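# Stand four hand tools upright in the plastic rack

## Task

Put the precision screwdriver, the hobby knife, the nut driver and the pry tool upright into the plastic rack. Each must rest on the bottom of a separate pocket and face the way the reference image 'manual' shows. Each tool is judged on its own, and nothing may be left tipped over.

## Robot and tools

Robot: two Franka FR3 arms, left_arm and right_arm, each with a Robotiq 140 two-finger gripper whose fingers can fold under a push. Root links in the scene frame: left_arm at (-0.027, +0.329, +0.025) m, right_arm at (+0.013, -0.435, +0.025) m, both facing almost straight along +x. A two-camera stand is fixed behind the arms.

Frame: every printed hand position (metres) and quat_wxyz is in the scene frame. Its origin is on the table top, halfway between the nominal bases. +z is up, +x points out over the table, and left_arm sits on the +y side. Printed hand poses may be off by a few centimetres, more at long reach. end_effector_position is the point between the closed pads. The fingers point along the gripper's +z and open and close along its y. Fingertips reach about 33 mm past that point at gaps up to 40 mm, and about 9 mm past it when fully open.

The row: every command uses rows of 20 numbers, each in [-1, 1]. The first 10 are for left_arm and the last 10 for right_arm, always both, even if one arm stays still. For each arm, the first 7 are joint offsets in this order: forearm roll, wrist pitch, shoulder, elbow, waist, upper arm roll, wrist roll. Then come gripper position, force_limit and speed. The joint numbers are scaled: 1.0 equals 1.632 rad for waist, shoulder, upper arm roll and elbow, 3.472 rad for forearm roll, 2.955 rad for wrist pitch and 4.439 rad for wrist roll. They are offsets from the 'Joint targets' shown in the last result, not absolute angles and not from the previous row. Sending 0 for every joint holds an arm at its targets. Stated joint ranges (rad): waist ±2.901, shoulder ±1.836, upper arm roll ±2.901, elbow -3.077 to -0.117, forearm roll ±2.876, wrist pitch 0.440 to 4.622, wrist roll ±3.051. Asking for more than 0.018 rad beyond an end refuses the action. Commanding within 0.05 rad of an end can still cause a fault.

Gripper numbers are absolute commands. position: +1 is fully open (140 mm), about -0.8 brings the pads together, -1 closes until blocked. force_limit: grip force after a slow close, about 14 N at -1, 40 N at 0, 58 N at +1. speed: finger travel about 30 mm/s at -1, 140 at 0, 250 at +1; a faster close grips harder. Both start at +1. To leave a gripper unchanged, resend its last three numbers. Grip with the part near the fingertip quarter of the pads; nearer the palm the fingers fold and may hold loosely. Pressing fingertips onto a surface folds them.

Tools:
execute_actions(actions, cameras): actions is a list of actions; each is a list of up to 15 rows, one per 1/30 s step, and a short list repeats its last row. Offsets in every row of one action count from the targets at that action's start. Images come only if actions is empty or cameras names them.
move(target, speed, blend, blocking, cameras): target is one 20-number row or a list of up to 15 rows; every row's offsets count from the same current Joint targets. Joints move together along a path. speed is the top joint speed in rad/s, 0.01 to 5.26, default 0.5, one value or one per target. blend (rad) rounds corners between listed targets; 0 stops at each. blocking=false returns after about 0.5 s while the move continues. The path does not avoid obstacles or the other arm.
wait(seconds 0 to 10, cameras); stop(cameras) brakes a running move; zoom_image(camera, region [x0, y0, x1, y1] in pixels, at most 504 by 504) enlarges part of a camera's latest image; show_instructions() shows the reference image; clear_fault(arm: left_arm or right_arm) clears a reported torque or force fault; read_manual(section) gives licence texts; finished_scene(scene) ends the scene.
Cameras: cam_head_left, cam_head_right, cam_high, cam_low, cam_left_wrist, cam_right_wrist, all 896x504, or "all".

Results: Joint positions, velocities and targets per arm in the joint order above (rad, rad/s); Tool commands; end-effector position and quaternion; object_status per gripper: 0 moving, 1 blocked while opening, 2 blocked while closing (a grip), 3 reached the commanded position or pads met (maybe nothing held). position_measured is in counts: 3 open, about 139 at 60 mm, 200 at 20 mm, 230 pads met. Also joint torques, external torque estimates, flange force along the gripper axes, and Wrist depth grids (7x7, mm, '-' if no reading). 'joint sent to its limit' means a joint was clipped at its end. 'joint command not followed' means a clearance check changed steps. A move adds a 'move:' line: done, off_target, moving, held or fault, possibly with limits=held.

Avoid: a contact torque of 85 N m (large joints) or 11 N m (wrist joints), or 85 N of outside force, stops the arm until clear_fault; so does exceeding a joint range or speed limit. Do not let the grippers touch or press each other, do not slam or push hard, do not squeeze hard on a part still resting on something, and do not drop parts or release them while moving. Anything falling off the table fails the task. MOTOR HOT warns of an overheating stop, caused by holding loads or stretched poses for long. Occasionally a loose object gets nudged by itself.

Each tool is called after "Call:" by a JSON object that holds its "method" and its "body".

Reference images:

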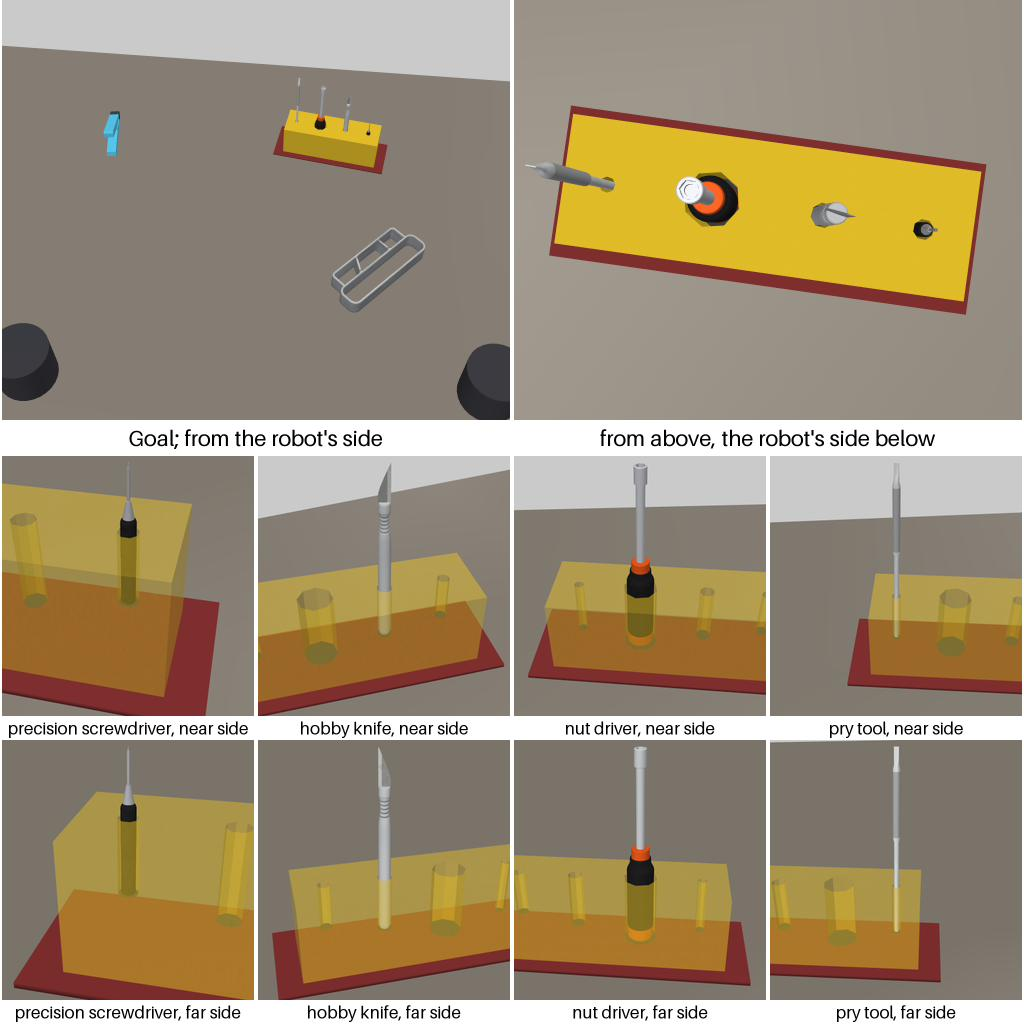

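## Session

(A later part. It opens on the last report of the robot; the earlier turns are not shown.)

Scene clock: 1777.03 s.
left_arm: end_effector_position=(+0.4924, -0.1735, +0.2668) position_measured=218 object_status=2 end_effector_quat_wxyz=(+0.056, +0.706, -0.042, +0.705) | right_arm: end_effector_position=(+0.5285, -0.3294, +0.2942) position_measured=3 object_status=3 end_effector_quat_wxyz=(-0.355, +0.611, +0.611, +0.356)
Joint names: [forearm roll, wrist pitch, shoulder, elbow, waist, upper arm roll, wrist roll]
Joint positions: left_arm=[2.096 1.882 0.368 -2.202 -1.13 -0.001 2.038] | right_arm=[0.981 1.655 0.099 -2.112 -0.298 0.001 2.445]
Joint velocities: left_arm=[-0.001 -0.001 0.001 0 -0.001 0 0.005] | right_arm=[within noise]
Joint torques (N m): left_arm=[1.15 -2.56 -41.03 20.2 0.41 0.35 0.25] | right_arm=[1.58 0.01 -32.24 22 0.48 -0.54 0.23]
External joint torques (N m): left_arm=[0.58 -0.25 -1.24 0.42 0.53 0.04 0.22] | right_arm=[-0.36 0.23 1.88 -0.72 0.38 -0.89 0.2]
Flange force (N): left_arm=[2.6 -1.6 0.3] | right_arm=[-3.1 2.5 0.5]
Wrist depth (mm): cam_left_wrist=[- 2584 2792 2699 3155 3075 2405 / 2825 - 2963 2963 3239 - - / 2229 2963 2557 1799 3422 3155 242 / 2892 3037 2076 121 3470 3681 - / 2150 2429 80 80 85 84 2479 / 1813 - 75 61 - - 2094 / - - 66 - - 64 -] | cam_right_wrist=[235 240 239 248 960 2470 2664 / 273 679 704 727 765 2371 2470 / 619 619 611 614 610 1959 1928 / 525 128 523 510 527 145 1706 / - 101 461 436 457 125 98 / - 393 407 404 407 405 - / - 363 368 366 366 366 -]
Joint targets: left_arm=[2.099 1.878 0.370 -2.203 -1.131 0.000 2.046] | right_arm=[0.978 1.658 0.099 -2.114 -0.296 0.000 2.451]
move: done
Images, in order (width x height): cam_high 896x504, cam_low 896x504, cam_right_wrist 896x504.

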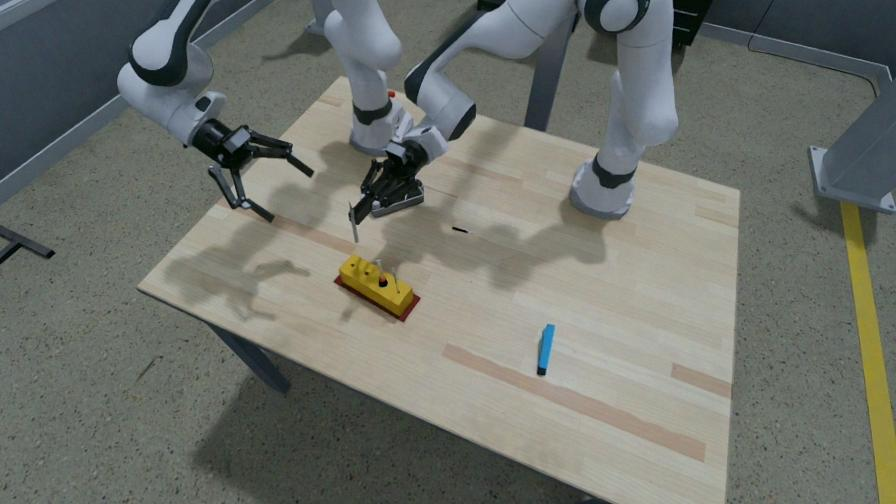

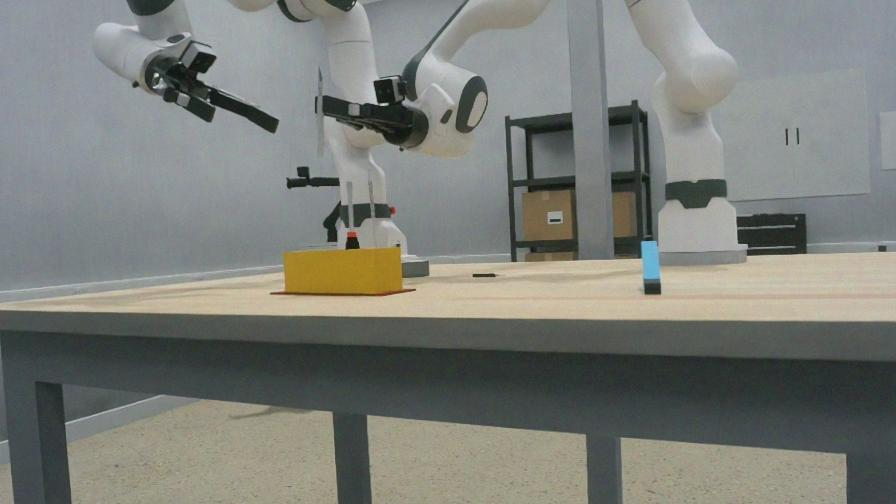

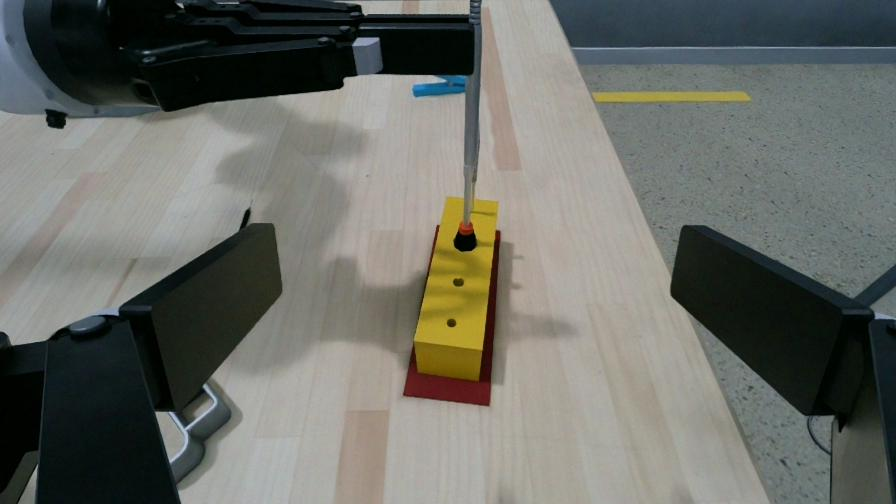

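Call:
{"method": "zoom_image", "body": {"camera": "cam_low", "region": [290, 50, 410, 190]}}

Call:
{"method": "zoom_image", "body": {"camera": "cam_right_wrist", "region": [410, 0, 530, 200]}}

Call:
{"method": "zoom_image", "body": {"camera": "cam_high", "region": [330, 180, 430, 320]}}

Scaled by 3.600.

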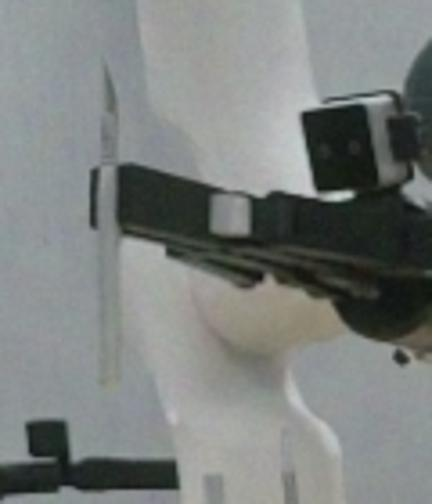

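Scaled by 2.520.

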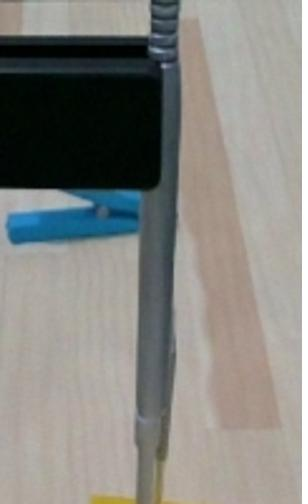

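Scaled by 3.600.

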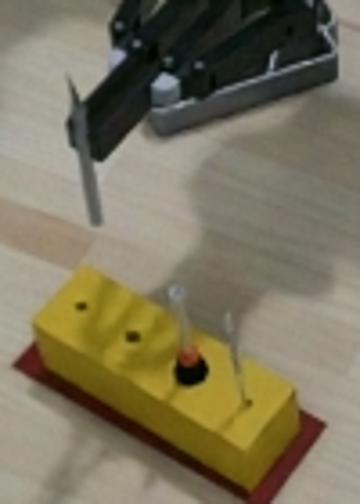

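Call:
{"method": "move", "body": {"target": [0.0089, -0.0354, 0.1802, 0.0583, -0.0104, 0, -0.0370, -1, -0.1, -1, 0, 0, 0, 0, 0, 0, 0, 1, 1, 1], "speed": 0.3, "cameras": ["cam_right_wrist", "cam_high", "cam_low"]}}

Call:
{"method": "zoom_image", "body": {"camera": "cam_right_wrist", "region": [420, 180, 520, 300]}}

Call:
{"method": "zoom_image", "body": {"camera": "cam_high", "region": [335, 215, 425, 315]}}

Call:
{"method": "zoom_image", "body": {"camera": "cam_low", "region": [270, 120, 430, 300]}}

Scene clock: 1793.63 s.
left_arm: end_effector_position=(+0.4901, -0.1698, +0.1419) position_measured=218 object_status=2 end_effector_quat_wxyz=(+0.047, +0.707, -0.052, +0.704) | right_arm: end_effector_position=(+0.5285, -0.3294, +0.2942) position_measured=3 object_status=3 end_effector_quat_wxyz=(-0.355, +0.611, +0.611, +0.356)
Joint names: [forearm roll, wrist pitch, shoulder, elbow, waist, upper arm roll, wrist roll]
Joint positions: left_arm=[2.127 1.778 0.663 -2.109 -1.146 -0.001 1.89] | right_arm=[0.981 1.655 0.099 -2.112 -0.298 0.001 2.445]
Joint velocities: left_arm=[0.001 0 0.001 0 0 0.001 -0.005] | right_arm=[within noise]
Joint torques (N m): left_arm=[1.01 -2.74 -45.89 17.11 -0.2 0.82 -0.18] | right_arm=[1.58 0.01 -32.24 21.99 0.44 -0.54 0.19]
External joint torques (N m): left_arm=[0.55 -0.25 -1.91 0.96 -0.1 0.06 -0.21] | right_arm=[-0.34 0.23 1.56 -0.52 0.4 -0.83 0.17]
Flange force (N): left_arm=[3.3 -0.9 0.3] | right_arm=[-2.6 2.3 0.3]
Wrist depth (mm): cam_left_wrist=[2730 2963 2825 - 2858 2292 2670 / 2825 - 2169 3037 3155 - - / 2761 2892 1518 1472 2314 - 2150 / 2927 2670 1786 120 3328 2999 2229 / 422 425 80 80 85 84 456 / 336 - 75 61 - - 357 / - - 66 - - 64 -] | cam_right_wrist=[636 923 912 923 1035 2098 2577 / 331 683 736 727 767 2302 2324 / 327 331 350 613 614 1959 1912 / 512 326 501 511 525 145 1658 / - 101 460 436 455 125 98 / - 390 410 403 410 407 - / - 364 370 368 368 366 -]
Joint targets: left_arm=[2.130 1.773 0.665 -2.107 -1.148 0.000 1.882] | right_arm=[0.978 1.658 0.099 -2.114 -0.296 0.000 2.451]
move: done
Images, in order (width x height): cam_high 896x504, cam_low 896x504, cam_right_wrist 896x504.

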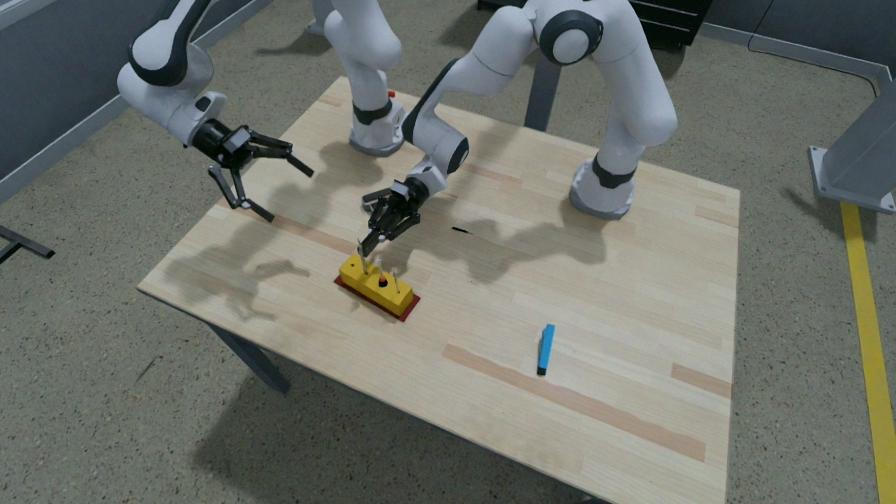

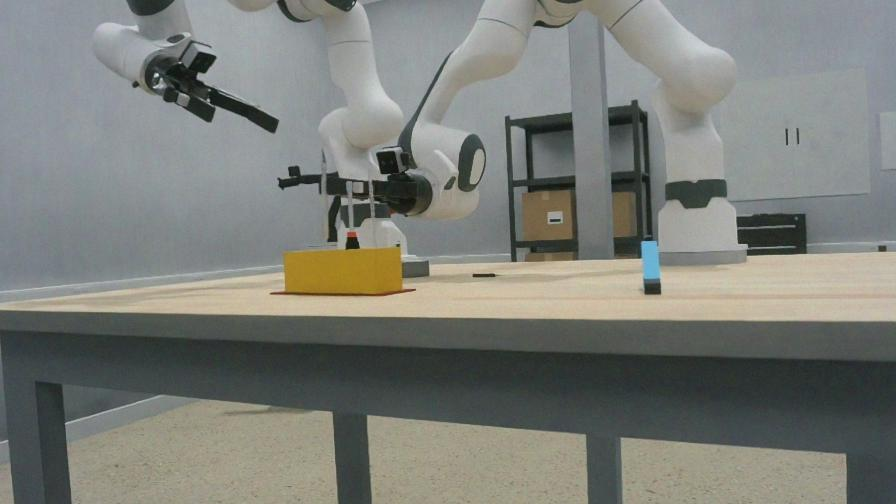

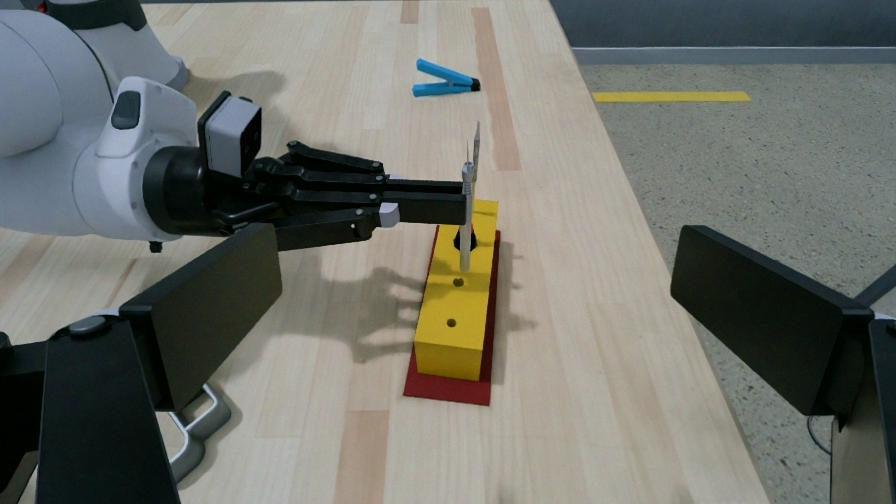

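Scaled by 4.200.

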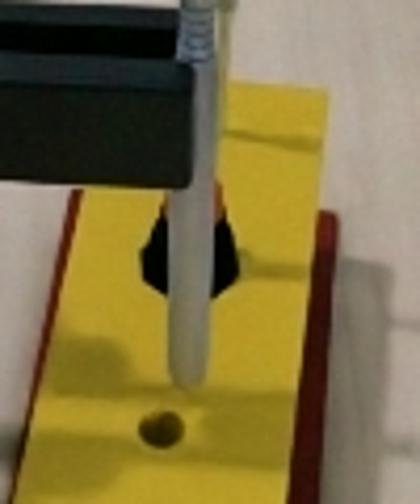

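Scaled by 5.040.

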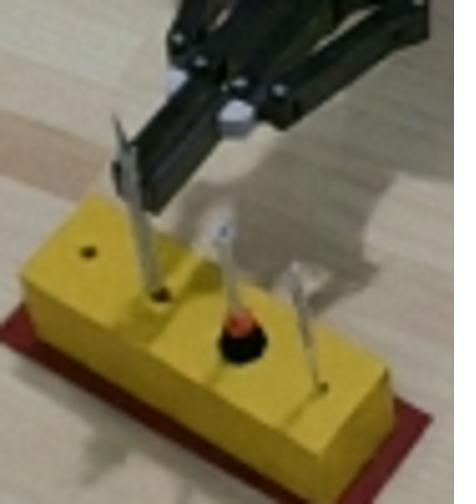

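Scaled by 2.800.

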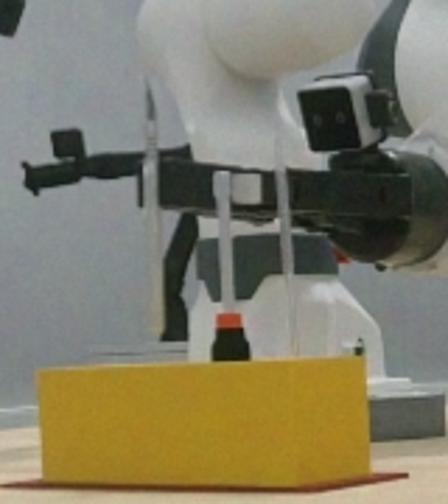

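Call:
{"method": "zoom_image", "body": {"camera": "cam_high", "region": [350, 250, 386, 290]}}

Scaled by 12.600.

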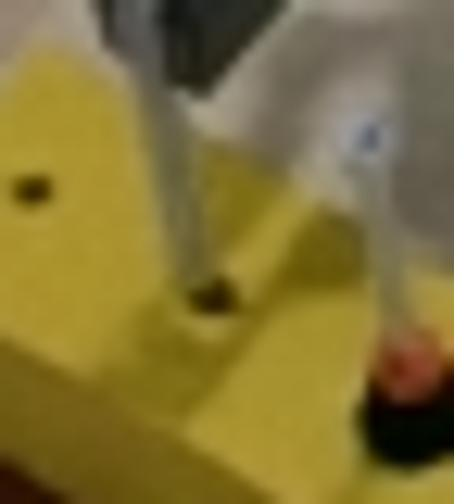

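Call:
{"method": "move", "body": {"target": [-0.0022, -0.0040, 0.0106, 0.0007, -0.0066, 0, -0.0027, -1, -0.1, -1, 0, 0, 0, 0, 0, 0, 0, 1, 1, 1], "speed": 0.1, "cameras": ["cam_right_wrist", "cam_high", "cam_low"]}}

Call:
{"method": "zoom_image", "body": {"camera": "cam_right_wrist", "region": [430, 220, 500, 300]}}

Call:
{"method": "zoom_image", "body": {"camera": "cam_high", "region": [350, 250, 386, 290]}}

Call:
{"method": "zoom_image", "body": {"camera": "cam_low", "region": [270, 120, 430, 300]}}

Scene clock: 1853.83 s.
left_arm: end_effector_position=(+0.4847, -0.1710, +0.1348) position_measured=218 object_status=2 end_effector_quat_wxyz=(+0.049, +0.706, -0.054, +0.704) | right_arm: end_effector_position=(+0.5285, -0.3294, +0.2942) position_measured=3 object_status=3 end_effector_quat_wxyz=(-0.355, +0.611, +0.611, +0.356)
Joint names: [forearm roll, wrist pitch, shoulder, elbow, waist, upper arm roll, wrist roll]
Joint positions: left_arm=[2.125 1.766 0.679 -2.108 -1.157 0 1.877] | right_arm=[0.981 1.655 0.099 -2.112 -0.298 0.001 2.445]
Joint velocities: left_arm=[0 -0.003 -0.001 -0.001 -0.001 -0.001 -0.006] | right_arm=[within noise]
Joint torques (N m): left_arm=[0.05 -2.71 -45.41 16.8 -0.15 0.81 -0.26] | right_arm=[1.57 0.01 -32.22 22.02 0.45 -0.56 0.23]
External joint torques (N m): left_arm=[-0.42 -0.23 -1.43 1.04 0.12 0.16 -0.29] | right_arm=[-0.36 0.22 1.81 -0.62 0.46 -0.82 0.2]
Flange force (N): left_arm=[2.0 0.7 0.0] | right_arm=[-2.9 2.7 0.5]
Wrist depth (mm): cam_left_wrist=[2999 2761 2858 2504 2963 - 2730 / - - 2699 - 2189 - - / - 3422 1598 1567 3114 - - / 2699 2699 2112 121 3196 2612 - / 409 412 80 80 85 84 445 / 323 - 75 61 - - 349 / - - 66 - - 64 -] | cam_right_wrist=[641 930 933 912 945 2605 2237 / 335 704 741 734 758 2419 2348 / 331 339 359 614 616 1897 1706 / 498 333 337 503 530 145 1670 / - 101 462 404 460 125 98 / - 392 409 403 407 409 - / - 362 368 367 369 366 -]
Joint targets: left_arm=[2.122 1.761 0.682 -2.106 -1.159 0.000 1.870] | right_arm=[0.978 1.658 0.099 -2.114 -0.296 0.000 2.451]
move: done
Images, in order (width x height): cam_high 896x504, cam_low 896x504, cam_right_wrist 896x504.

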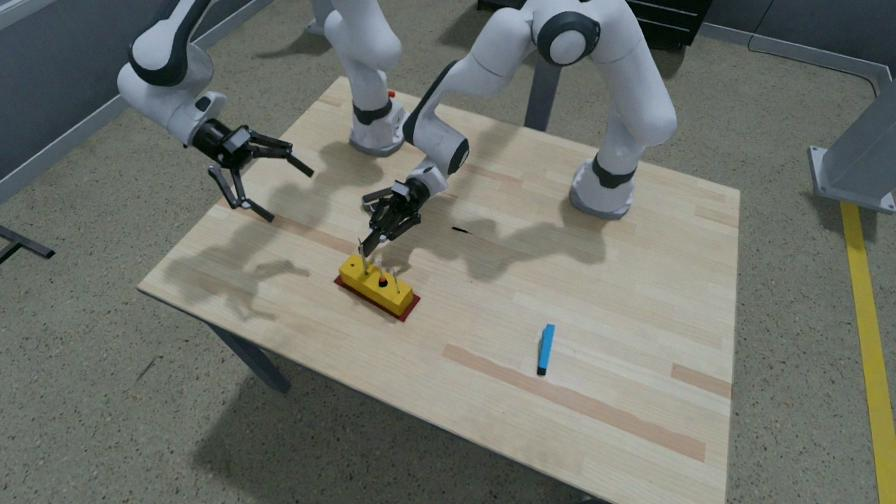

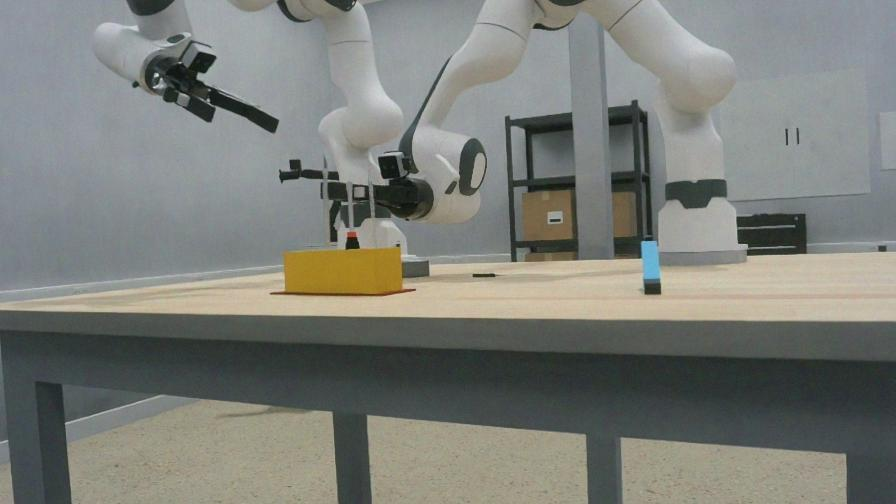

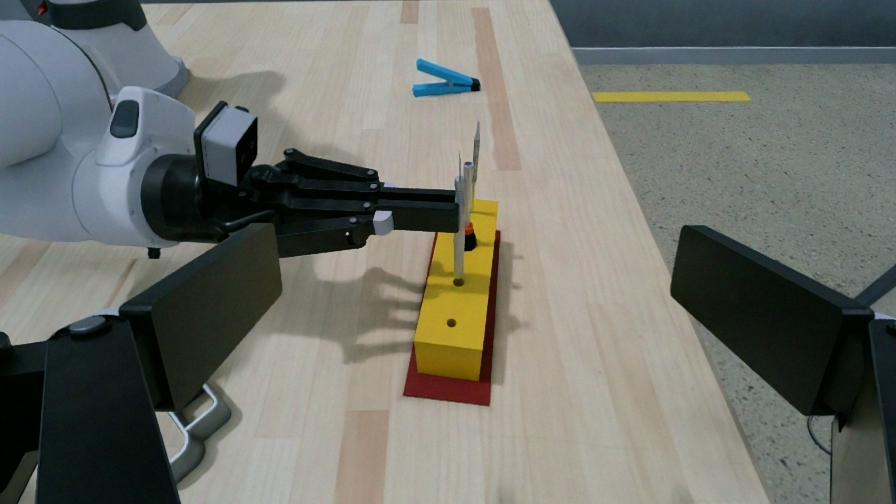

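Scaled by 6.300.

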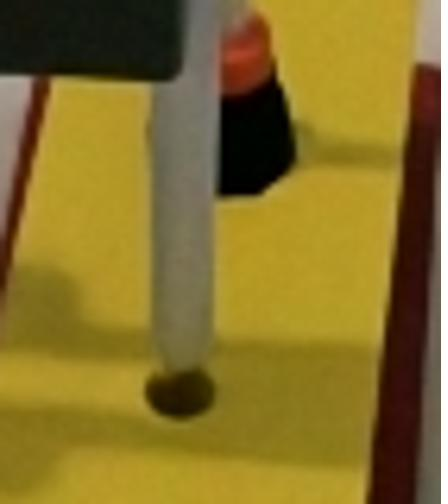

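Scaled by 12.600.

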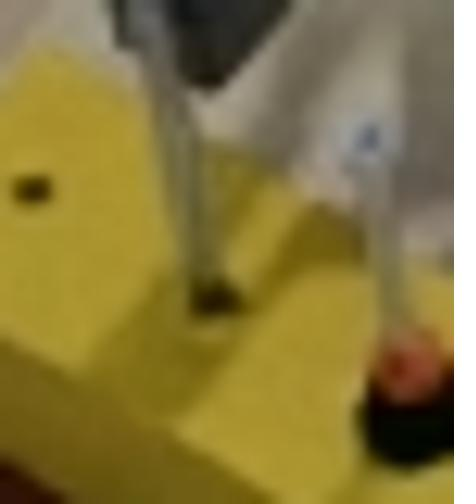

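Scaled by 2.800.

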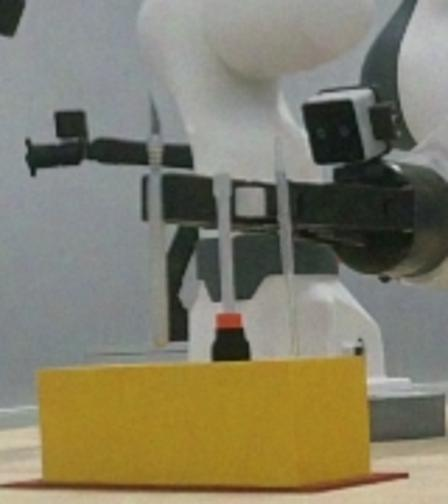

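Call:
{"method": "move", "body": {"target": [0.0005, -0.0018, 0.0078, 0.0017, 0.0001, 0, -0.0020, -1, -0.1, -1, 0, 0, 0, 0, 0, 0, 0, 1, 1, 1], "speed": 0.06, "cameras": ["cam_right_wrist", "cam_high", "cam_low"]}}

Call:
{"method": "zoom_image", "body": {"camera": "cam_right_wrist", "region": [430, 220, 500, 300]}}

Call:
{"method": "zoom_image", "body": {"camera": "cam_high", "region": [350, 250, 386, 290]}}

Call:
{"method": "zoom_image", "body": {"camera": "cam_low", "region": [300, 180, 400, 270]}}

Scene clock: 1878.50 s.
left_arm: end_effector_position=(+0.4845, -0.1690, +0.1291) position_measured=218 object_status=2 end_effector_quat_wxyz=(+0.048, +0.706, -0.053, +0.704) | right_arm: end_effector_position=(+0.5285, -0.3294, +0.2942) position_measured=3 object_status=3 end_effector_quat_wxyz=(-0.355, +0.611, +0.611, +0.356)
Joint names: [forearm roll, wrist pitch, shoulder, elbow, waist, upper arm roll, wrist roll]
Joint positions: left_arm=[2.125 1.761 0.692 -2.105 -1.157 0 1.869] | right_arm=[0.981 1.655 0.099 -2.112 -0.298 0.001 2.445]
Joint velocities: left_arm=[0.001 -0.003 -0.001 0.002 0 0 -0.007] | right_arm=[within noise]
Joint torques (N m): left_arm=[0.48 -2.75 -45.44 16.4 -0.04 0.85 -0.19] | right_arm=[1.56 0.02 -32.28 22 0.45 -0.6 0.2]
External joint torques (N m): left_arm=[0.03 -0.25 -1.33 0.76 0.14 0.09 -0.22] | right_arm=[-0.37 0.23 1.72 -0.64 0.45 -0.85 0.18]
Flange force (N): left_arm=[2.1 -0.2 0.1] | right_arm=[-2.8 2.3 0.5]
Wrist depth (mm): cam_left_wrist=[- - 2557 2792 2730 2963 - / 3374 3374 2825 3155 3626 - 3918 / 2531 2892 1577 1641 2858 - 2641 / 2584 2792 1869 121 3037 2858 - / 398 425 80 80 85 82 428 / 316 - 75 61 - - 338 / - - 66 - - 64 -] | cam_right_wrist=[655 919 926 912 1013 2857 2496 / 340 704 732 736 767 2258 2444 / 340 346 369 611 608 1882 1943 / 497 339 350 534 527 145 1706 / - 101 459 436 460 126 98 / - 389 410 403 406 409 - / - 364 368 368 368 365 -]
Joint targets: left_arm=[2.124 1.756 0.695 -2.104 -1.158 0.000 1.861] | right_arm=[0.978 1.658 0.099 -2.114 -0.296 0.000 2.451]
move: done
Images, in order (width x height): cam_high 896x504, cam_low 896x504, cam_right_wrist 896x504.

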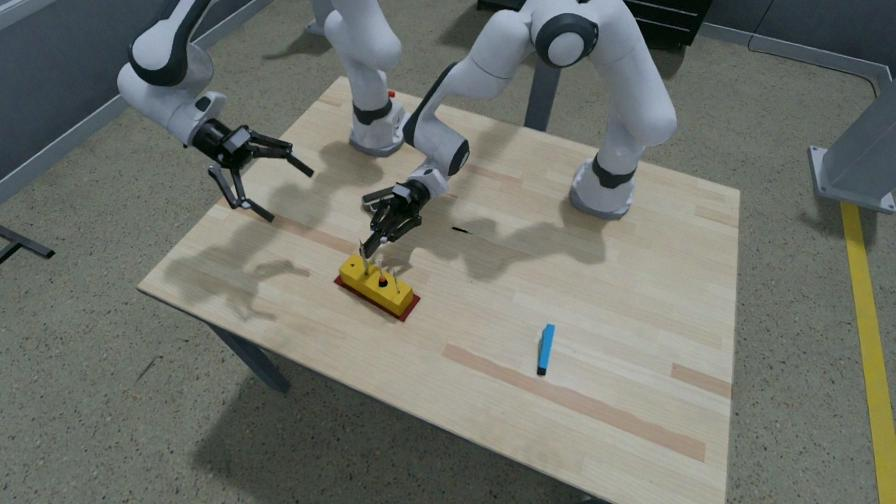

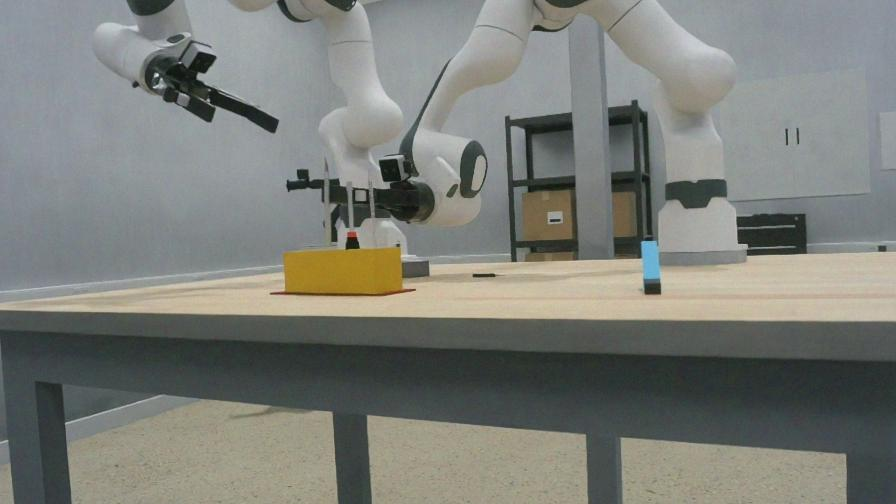

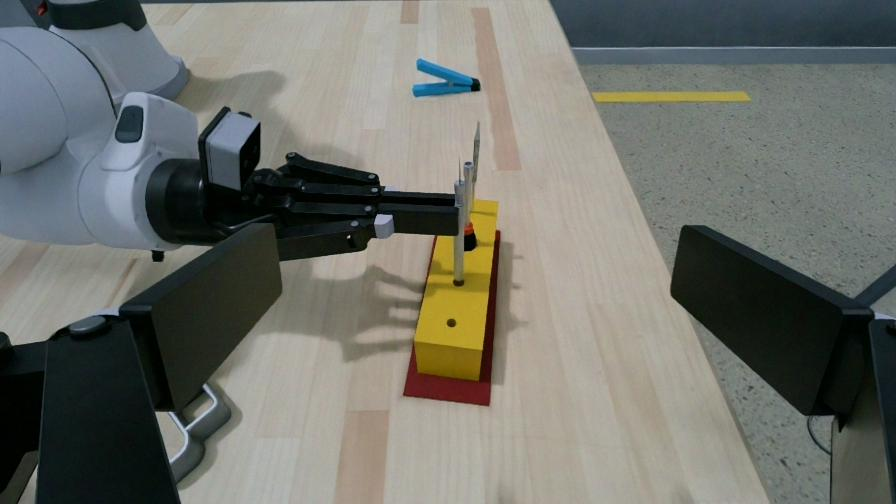

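Scaled by 6.300.

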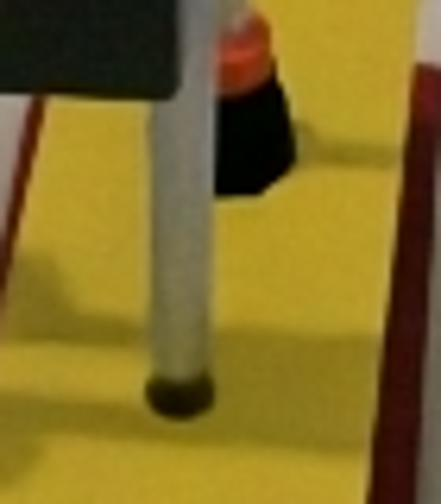

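Scaled by 12.600.

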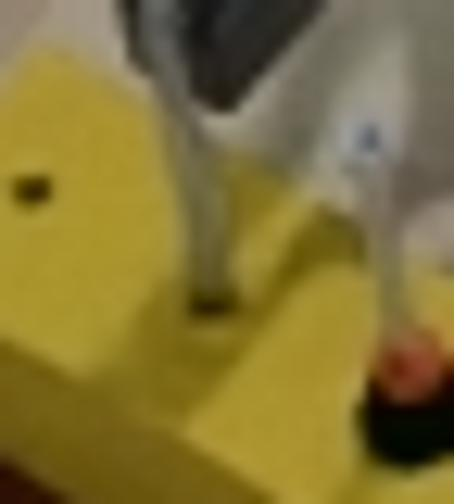

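Scaled by 5.040.

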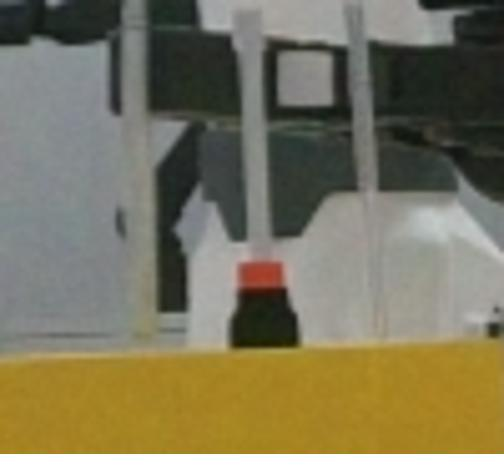

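Call:
{"method": "move", "body": {"target": [-0.0002, -0.0014, 0.0131, 0.0090, -0.0012, 0, -0.0012, -1, -0.1, -1, 0, 0, 0, 0, 0, 0, 0, 1, 1, 1], "speed": 0.05, "cameras": ["cam_right_wrist", "cam_high", "cam_low"]}}

Call:
{"method": "zoom_image", "body": {"camera": "cam_right_wrist", "region": [430, 220, 500, 300]}}

Call:
{"method": "zoom_image", "body": {"camera": "cam_high", "region": [350, 250, 386, 290]}}

Call:
{"method": "zoom_image", "body": {"camera": "cam_low", "region": [300, 180, 400, 270]}}

Scene clock: 1894.73 s.
left_arm: end_effector_position=(+0.4846, -0.1706, +0.1219) position_measured=218 object_status=2 end_effector_quat_wxyz=(+0.049, +0.706, -0.053, +0.704) | right_arm: end_effector_position=(+0.5285, -0.3294, +0.2942) position_measured=3 object_status=3 end_effector_quat_wxyz=(-0.355, +0.611, +0.611, +0.356)
Joint names: [forearm roll, wrist pitch, shoulder, elbow, waist, upper arm roll, wrist roll]
Joint positions: left_arm=[2.125 1.757 0.713 -2.091 -1.159 0 1.863] | right_arm=[0.981 1.655 0.099 -2.112 -0.298 0.001 2.445]
Joint velocities: left_arm=[0 -0.002 -0.001 0.004 -0.001 0 -0.003] | right_arm=[within noise]
Joint torques (N m): left_arm=[0.31 -2.74 -45.81 16.41 -0.18 0.89 -0.28] | right_arm=[1.56 0.01 -32.29 22 0.44 -0.62 0.2]
External joint torques (N m): left_arm=[-0.14 -0.21 -1.33 0.86 -0.08 0.02 -0.31] | right_arm=[-0.37 0.21 1.63 -0.62 0.46 -0.85 0.17]
Flange force (N): left_arm=[1.9 0.3 -0.2] | right_arm=[-2.7 2.2 0.5]
Wrist depth (mm): cam_left_wrist=[- - 2699 2892 2963 3155 - / 3037 3114 2792 - - 2858 2584 / - - 1500 1598 - - - / 2531 2670 2150 121 2963 2892 2531 / 381 408 80 80 85 84 417 / 305 - 75 61 - - 328 / - - 66 - - 64 -] | cam_right_wrist=[659 930 923 912 992 2549 2964 / 341 721 734 739 760 2302 2324 / 347 353 396 614 616 1912 1897 / 499 338 345 508 522 145 1694 / - 101 457 447 459 125 98 / - 390 409 403 409 407 - / - 363 368 368 367 369 -]
Joint targets: left_arm=[2.123 1.752 0.716 -2.089 -1.160 0.000 1.855] | right_arm=[0.978 1.658 0.099 -2.114 -0.296 0.000 2.451]
move: done
Images, in order (width x height): cam_high 896x504, cam_low 896x504, cam_right_wrist 896x504.

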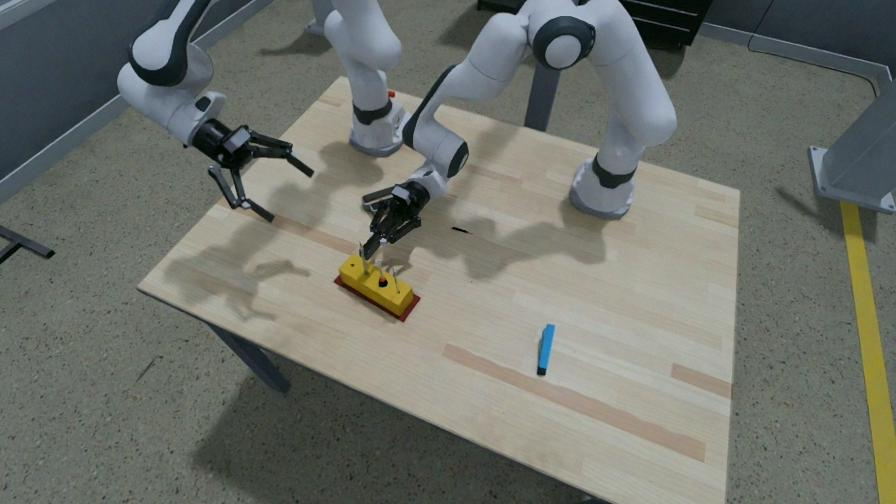

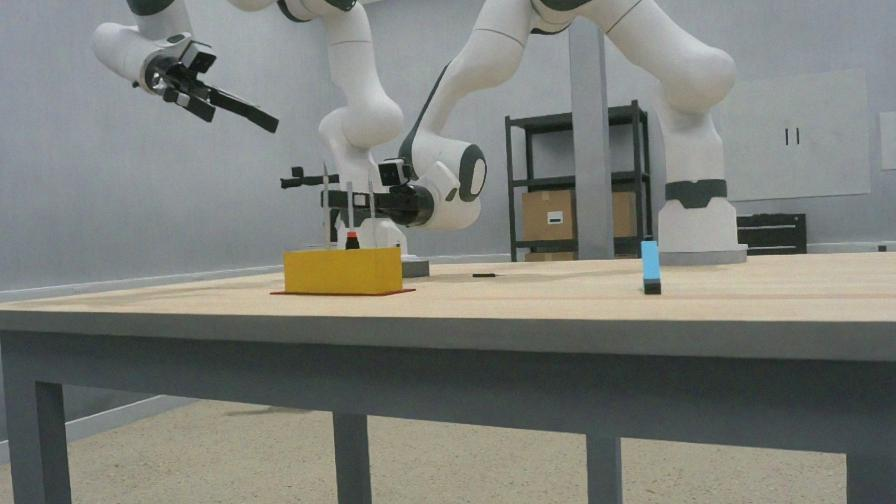

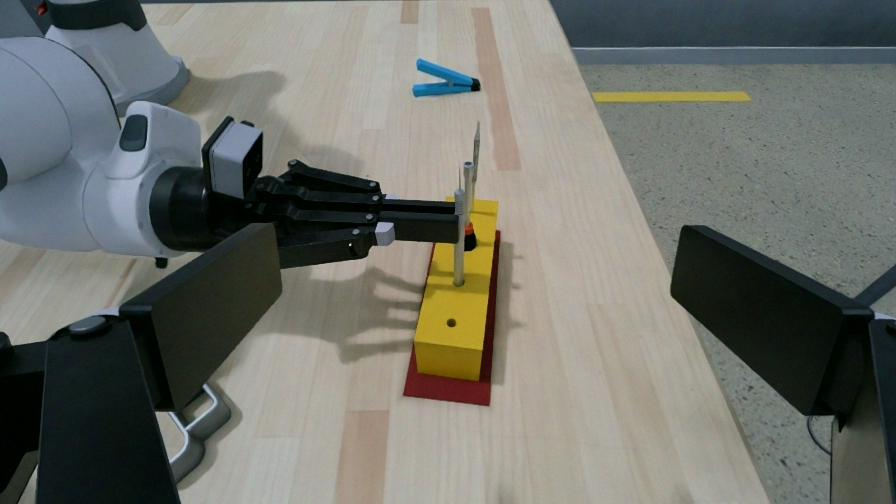

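Scaled by 6.300.

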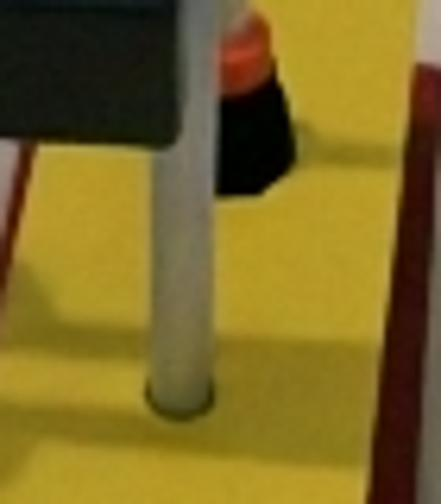

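Scaled by 12.600.

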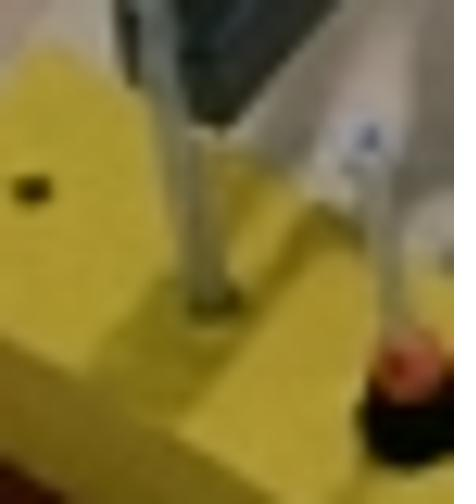

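Scaled by 5.040.

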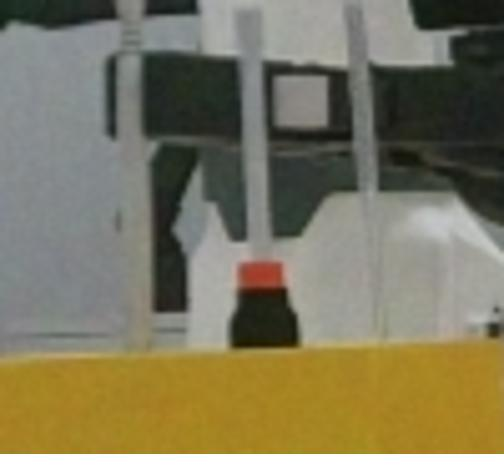

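Call:
{"method": "move", "body": {"target": [0.0003, -0.0023, 0.0170, 0.0095, -0.0006, 0, -0.0023, -1, -0.1, -1, 0, 0, 0, 0, 0, 0, 0, 1, 1, 1], "speed": 0.05, "cameras": ["cam_right_wrist", "cam_low"]}}

Call:
{"method": "zoom_image", "body": {"camera": "cam_right_wrist", "region": [430, 150, 500, 300]}}

Call:
{"method": "zoom_image", "body": {"camera": "cam_low", "region": [290, 150, 400, 270]}}

Scene clock: 1905.10 s.
left_arm: end_effector_position=(+0.4856, -0.1700, +0.1136) position_measured=218 object_status=2 end_effector_quat_wxyz=(+0.048, +0.704, -0.052, +0.706) | right_arm: end_effector_position=(+0.5285, -0.3294, +0.2942) position_measured=3 object_status=3 end_effector_quat_wxyz=(-0.355, +0.611, +0.611, +0.356)
Joint names: [forearm roll, wrist pitch, shoulder, elbow, waist, upper arm roll, wrist roll]
Joint positions: left_arm=[2.125 1.744 0.741 -2.075 -1.16 0 1.853] | right_arm=[0.981 1.655 0.099 -2.112 -0.298 0.001 2.445]
Joint velocities: left_arm=[0.001 0.001 0 0 -0.002 0.001 -0.006] | right_arm=[within noise]
Joint torques (N m): left_arm=[0.5 -2.48 -46.22 16.23 0.08 0.79 -0.28] | right_arm=[1.56 0 -32.29 21.99 0.5 -0.59 0.21]
External joint torques (N m): left_arm=[0.06 0.03 -1.69 1.1 0.27 -0.05 -0.31] | right_arm=[-0.38 0.21 1.95 -0.77 0.5 -0.85 0.19]
Flange force (N): left_arm=[2.6 0.3 0.9] | right_arm=[-3.1 2.5 0.7]
Wrist depth (mm): cam_left_wrist=[- - 2999 2999 3037 - - / 3521 - 2999 3075 - - 1799 / 2730 2612 1735 1547 - - - / 2531 2761 1813 121 3155 2761 - / 369 394 80 80 85 84 398 / 294 - 75 61 - - 315 / - - 66 - - 64 -] | cam_right_wrist=[657 881 930 919 1005 - 2725 / 343 714 736 734 753 2280 2324 / 353 364 610 611 611 1959 1912 / 372 345 349 491 526 145 1613 / - 101 461 440 462 125 98 / - 392 407 407 407 407 - / - 360 365 366 366 367 -]
Joint targets: left_arm=[2.124 1.745 0.744 -2.073 -1.161 0.000 1.845] | right_arm=[0.978 1.658 0.099 -2.114 -0.296 0.000 2.451]
move: done
Images, in order (width x height): cam_low 896x504, cam_right_wrist 896x504.

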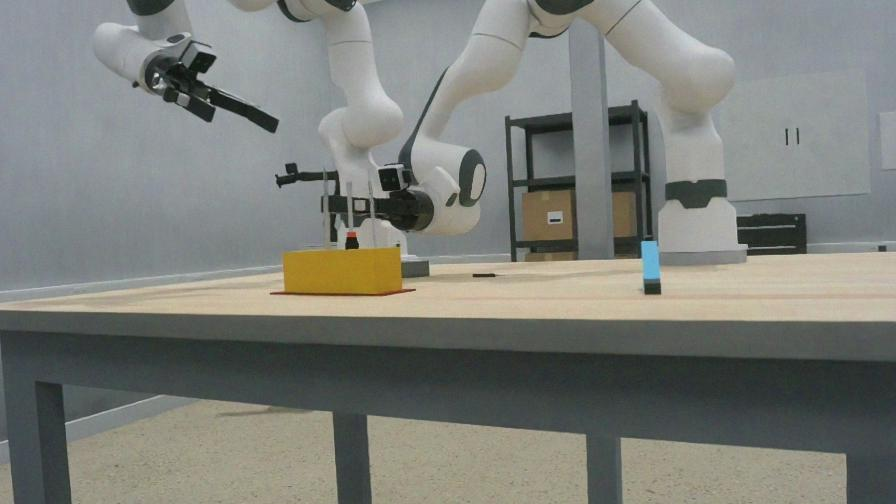

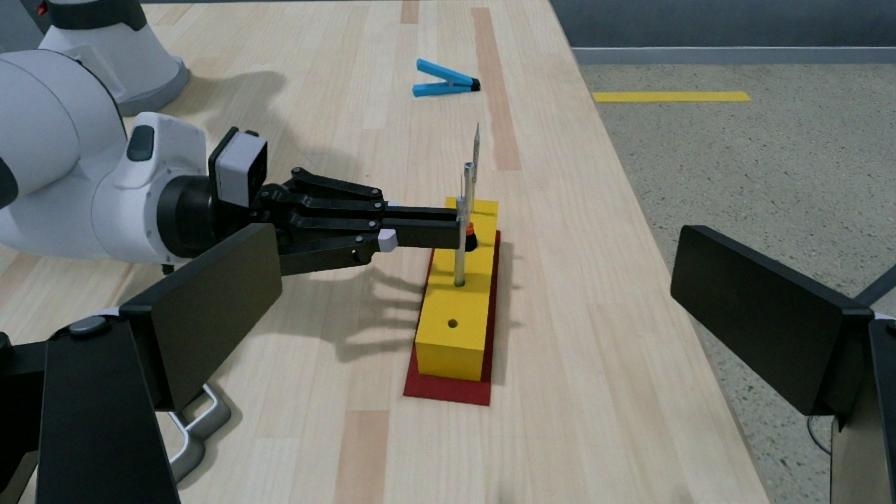

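Scaled by 3.360.

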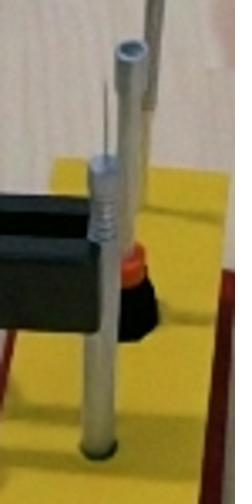

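Scaled by 4.200.

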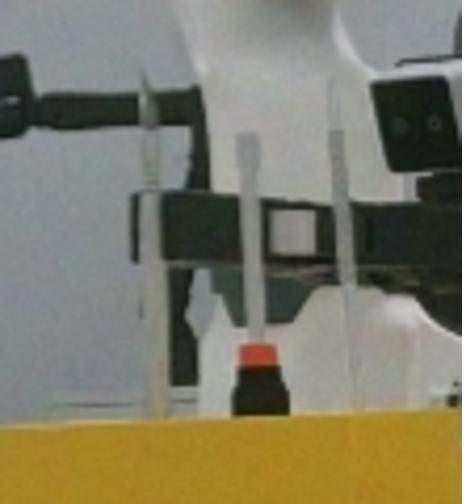

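Call:
{"method": "zoom_image", "body": {"camera": "cam_right_wrist", "region": [430, 220, 500, 300]}}

Call:
{"method": "zoom_image", "body": {"camera": "cam_right_wrist", "region": [400, 300, 500, 410]}}

Scaled by 6.300.

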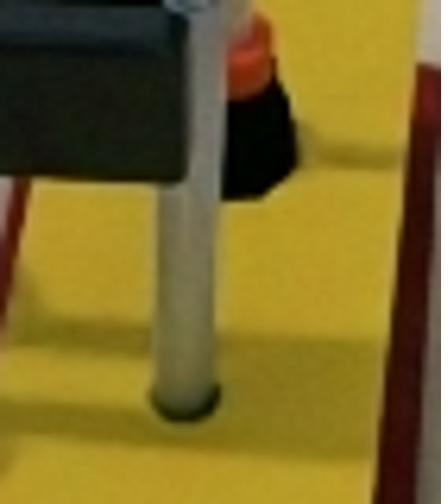

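Scaled by 4.582.

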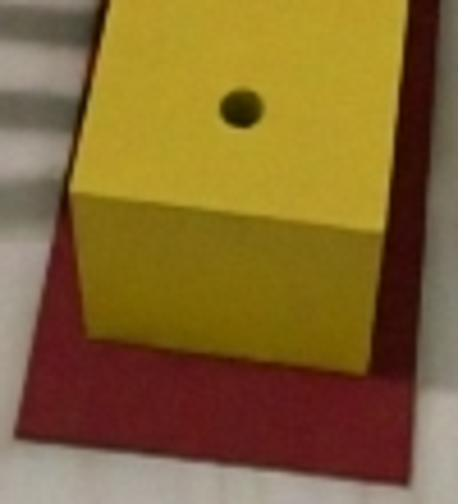

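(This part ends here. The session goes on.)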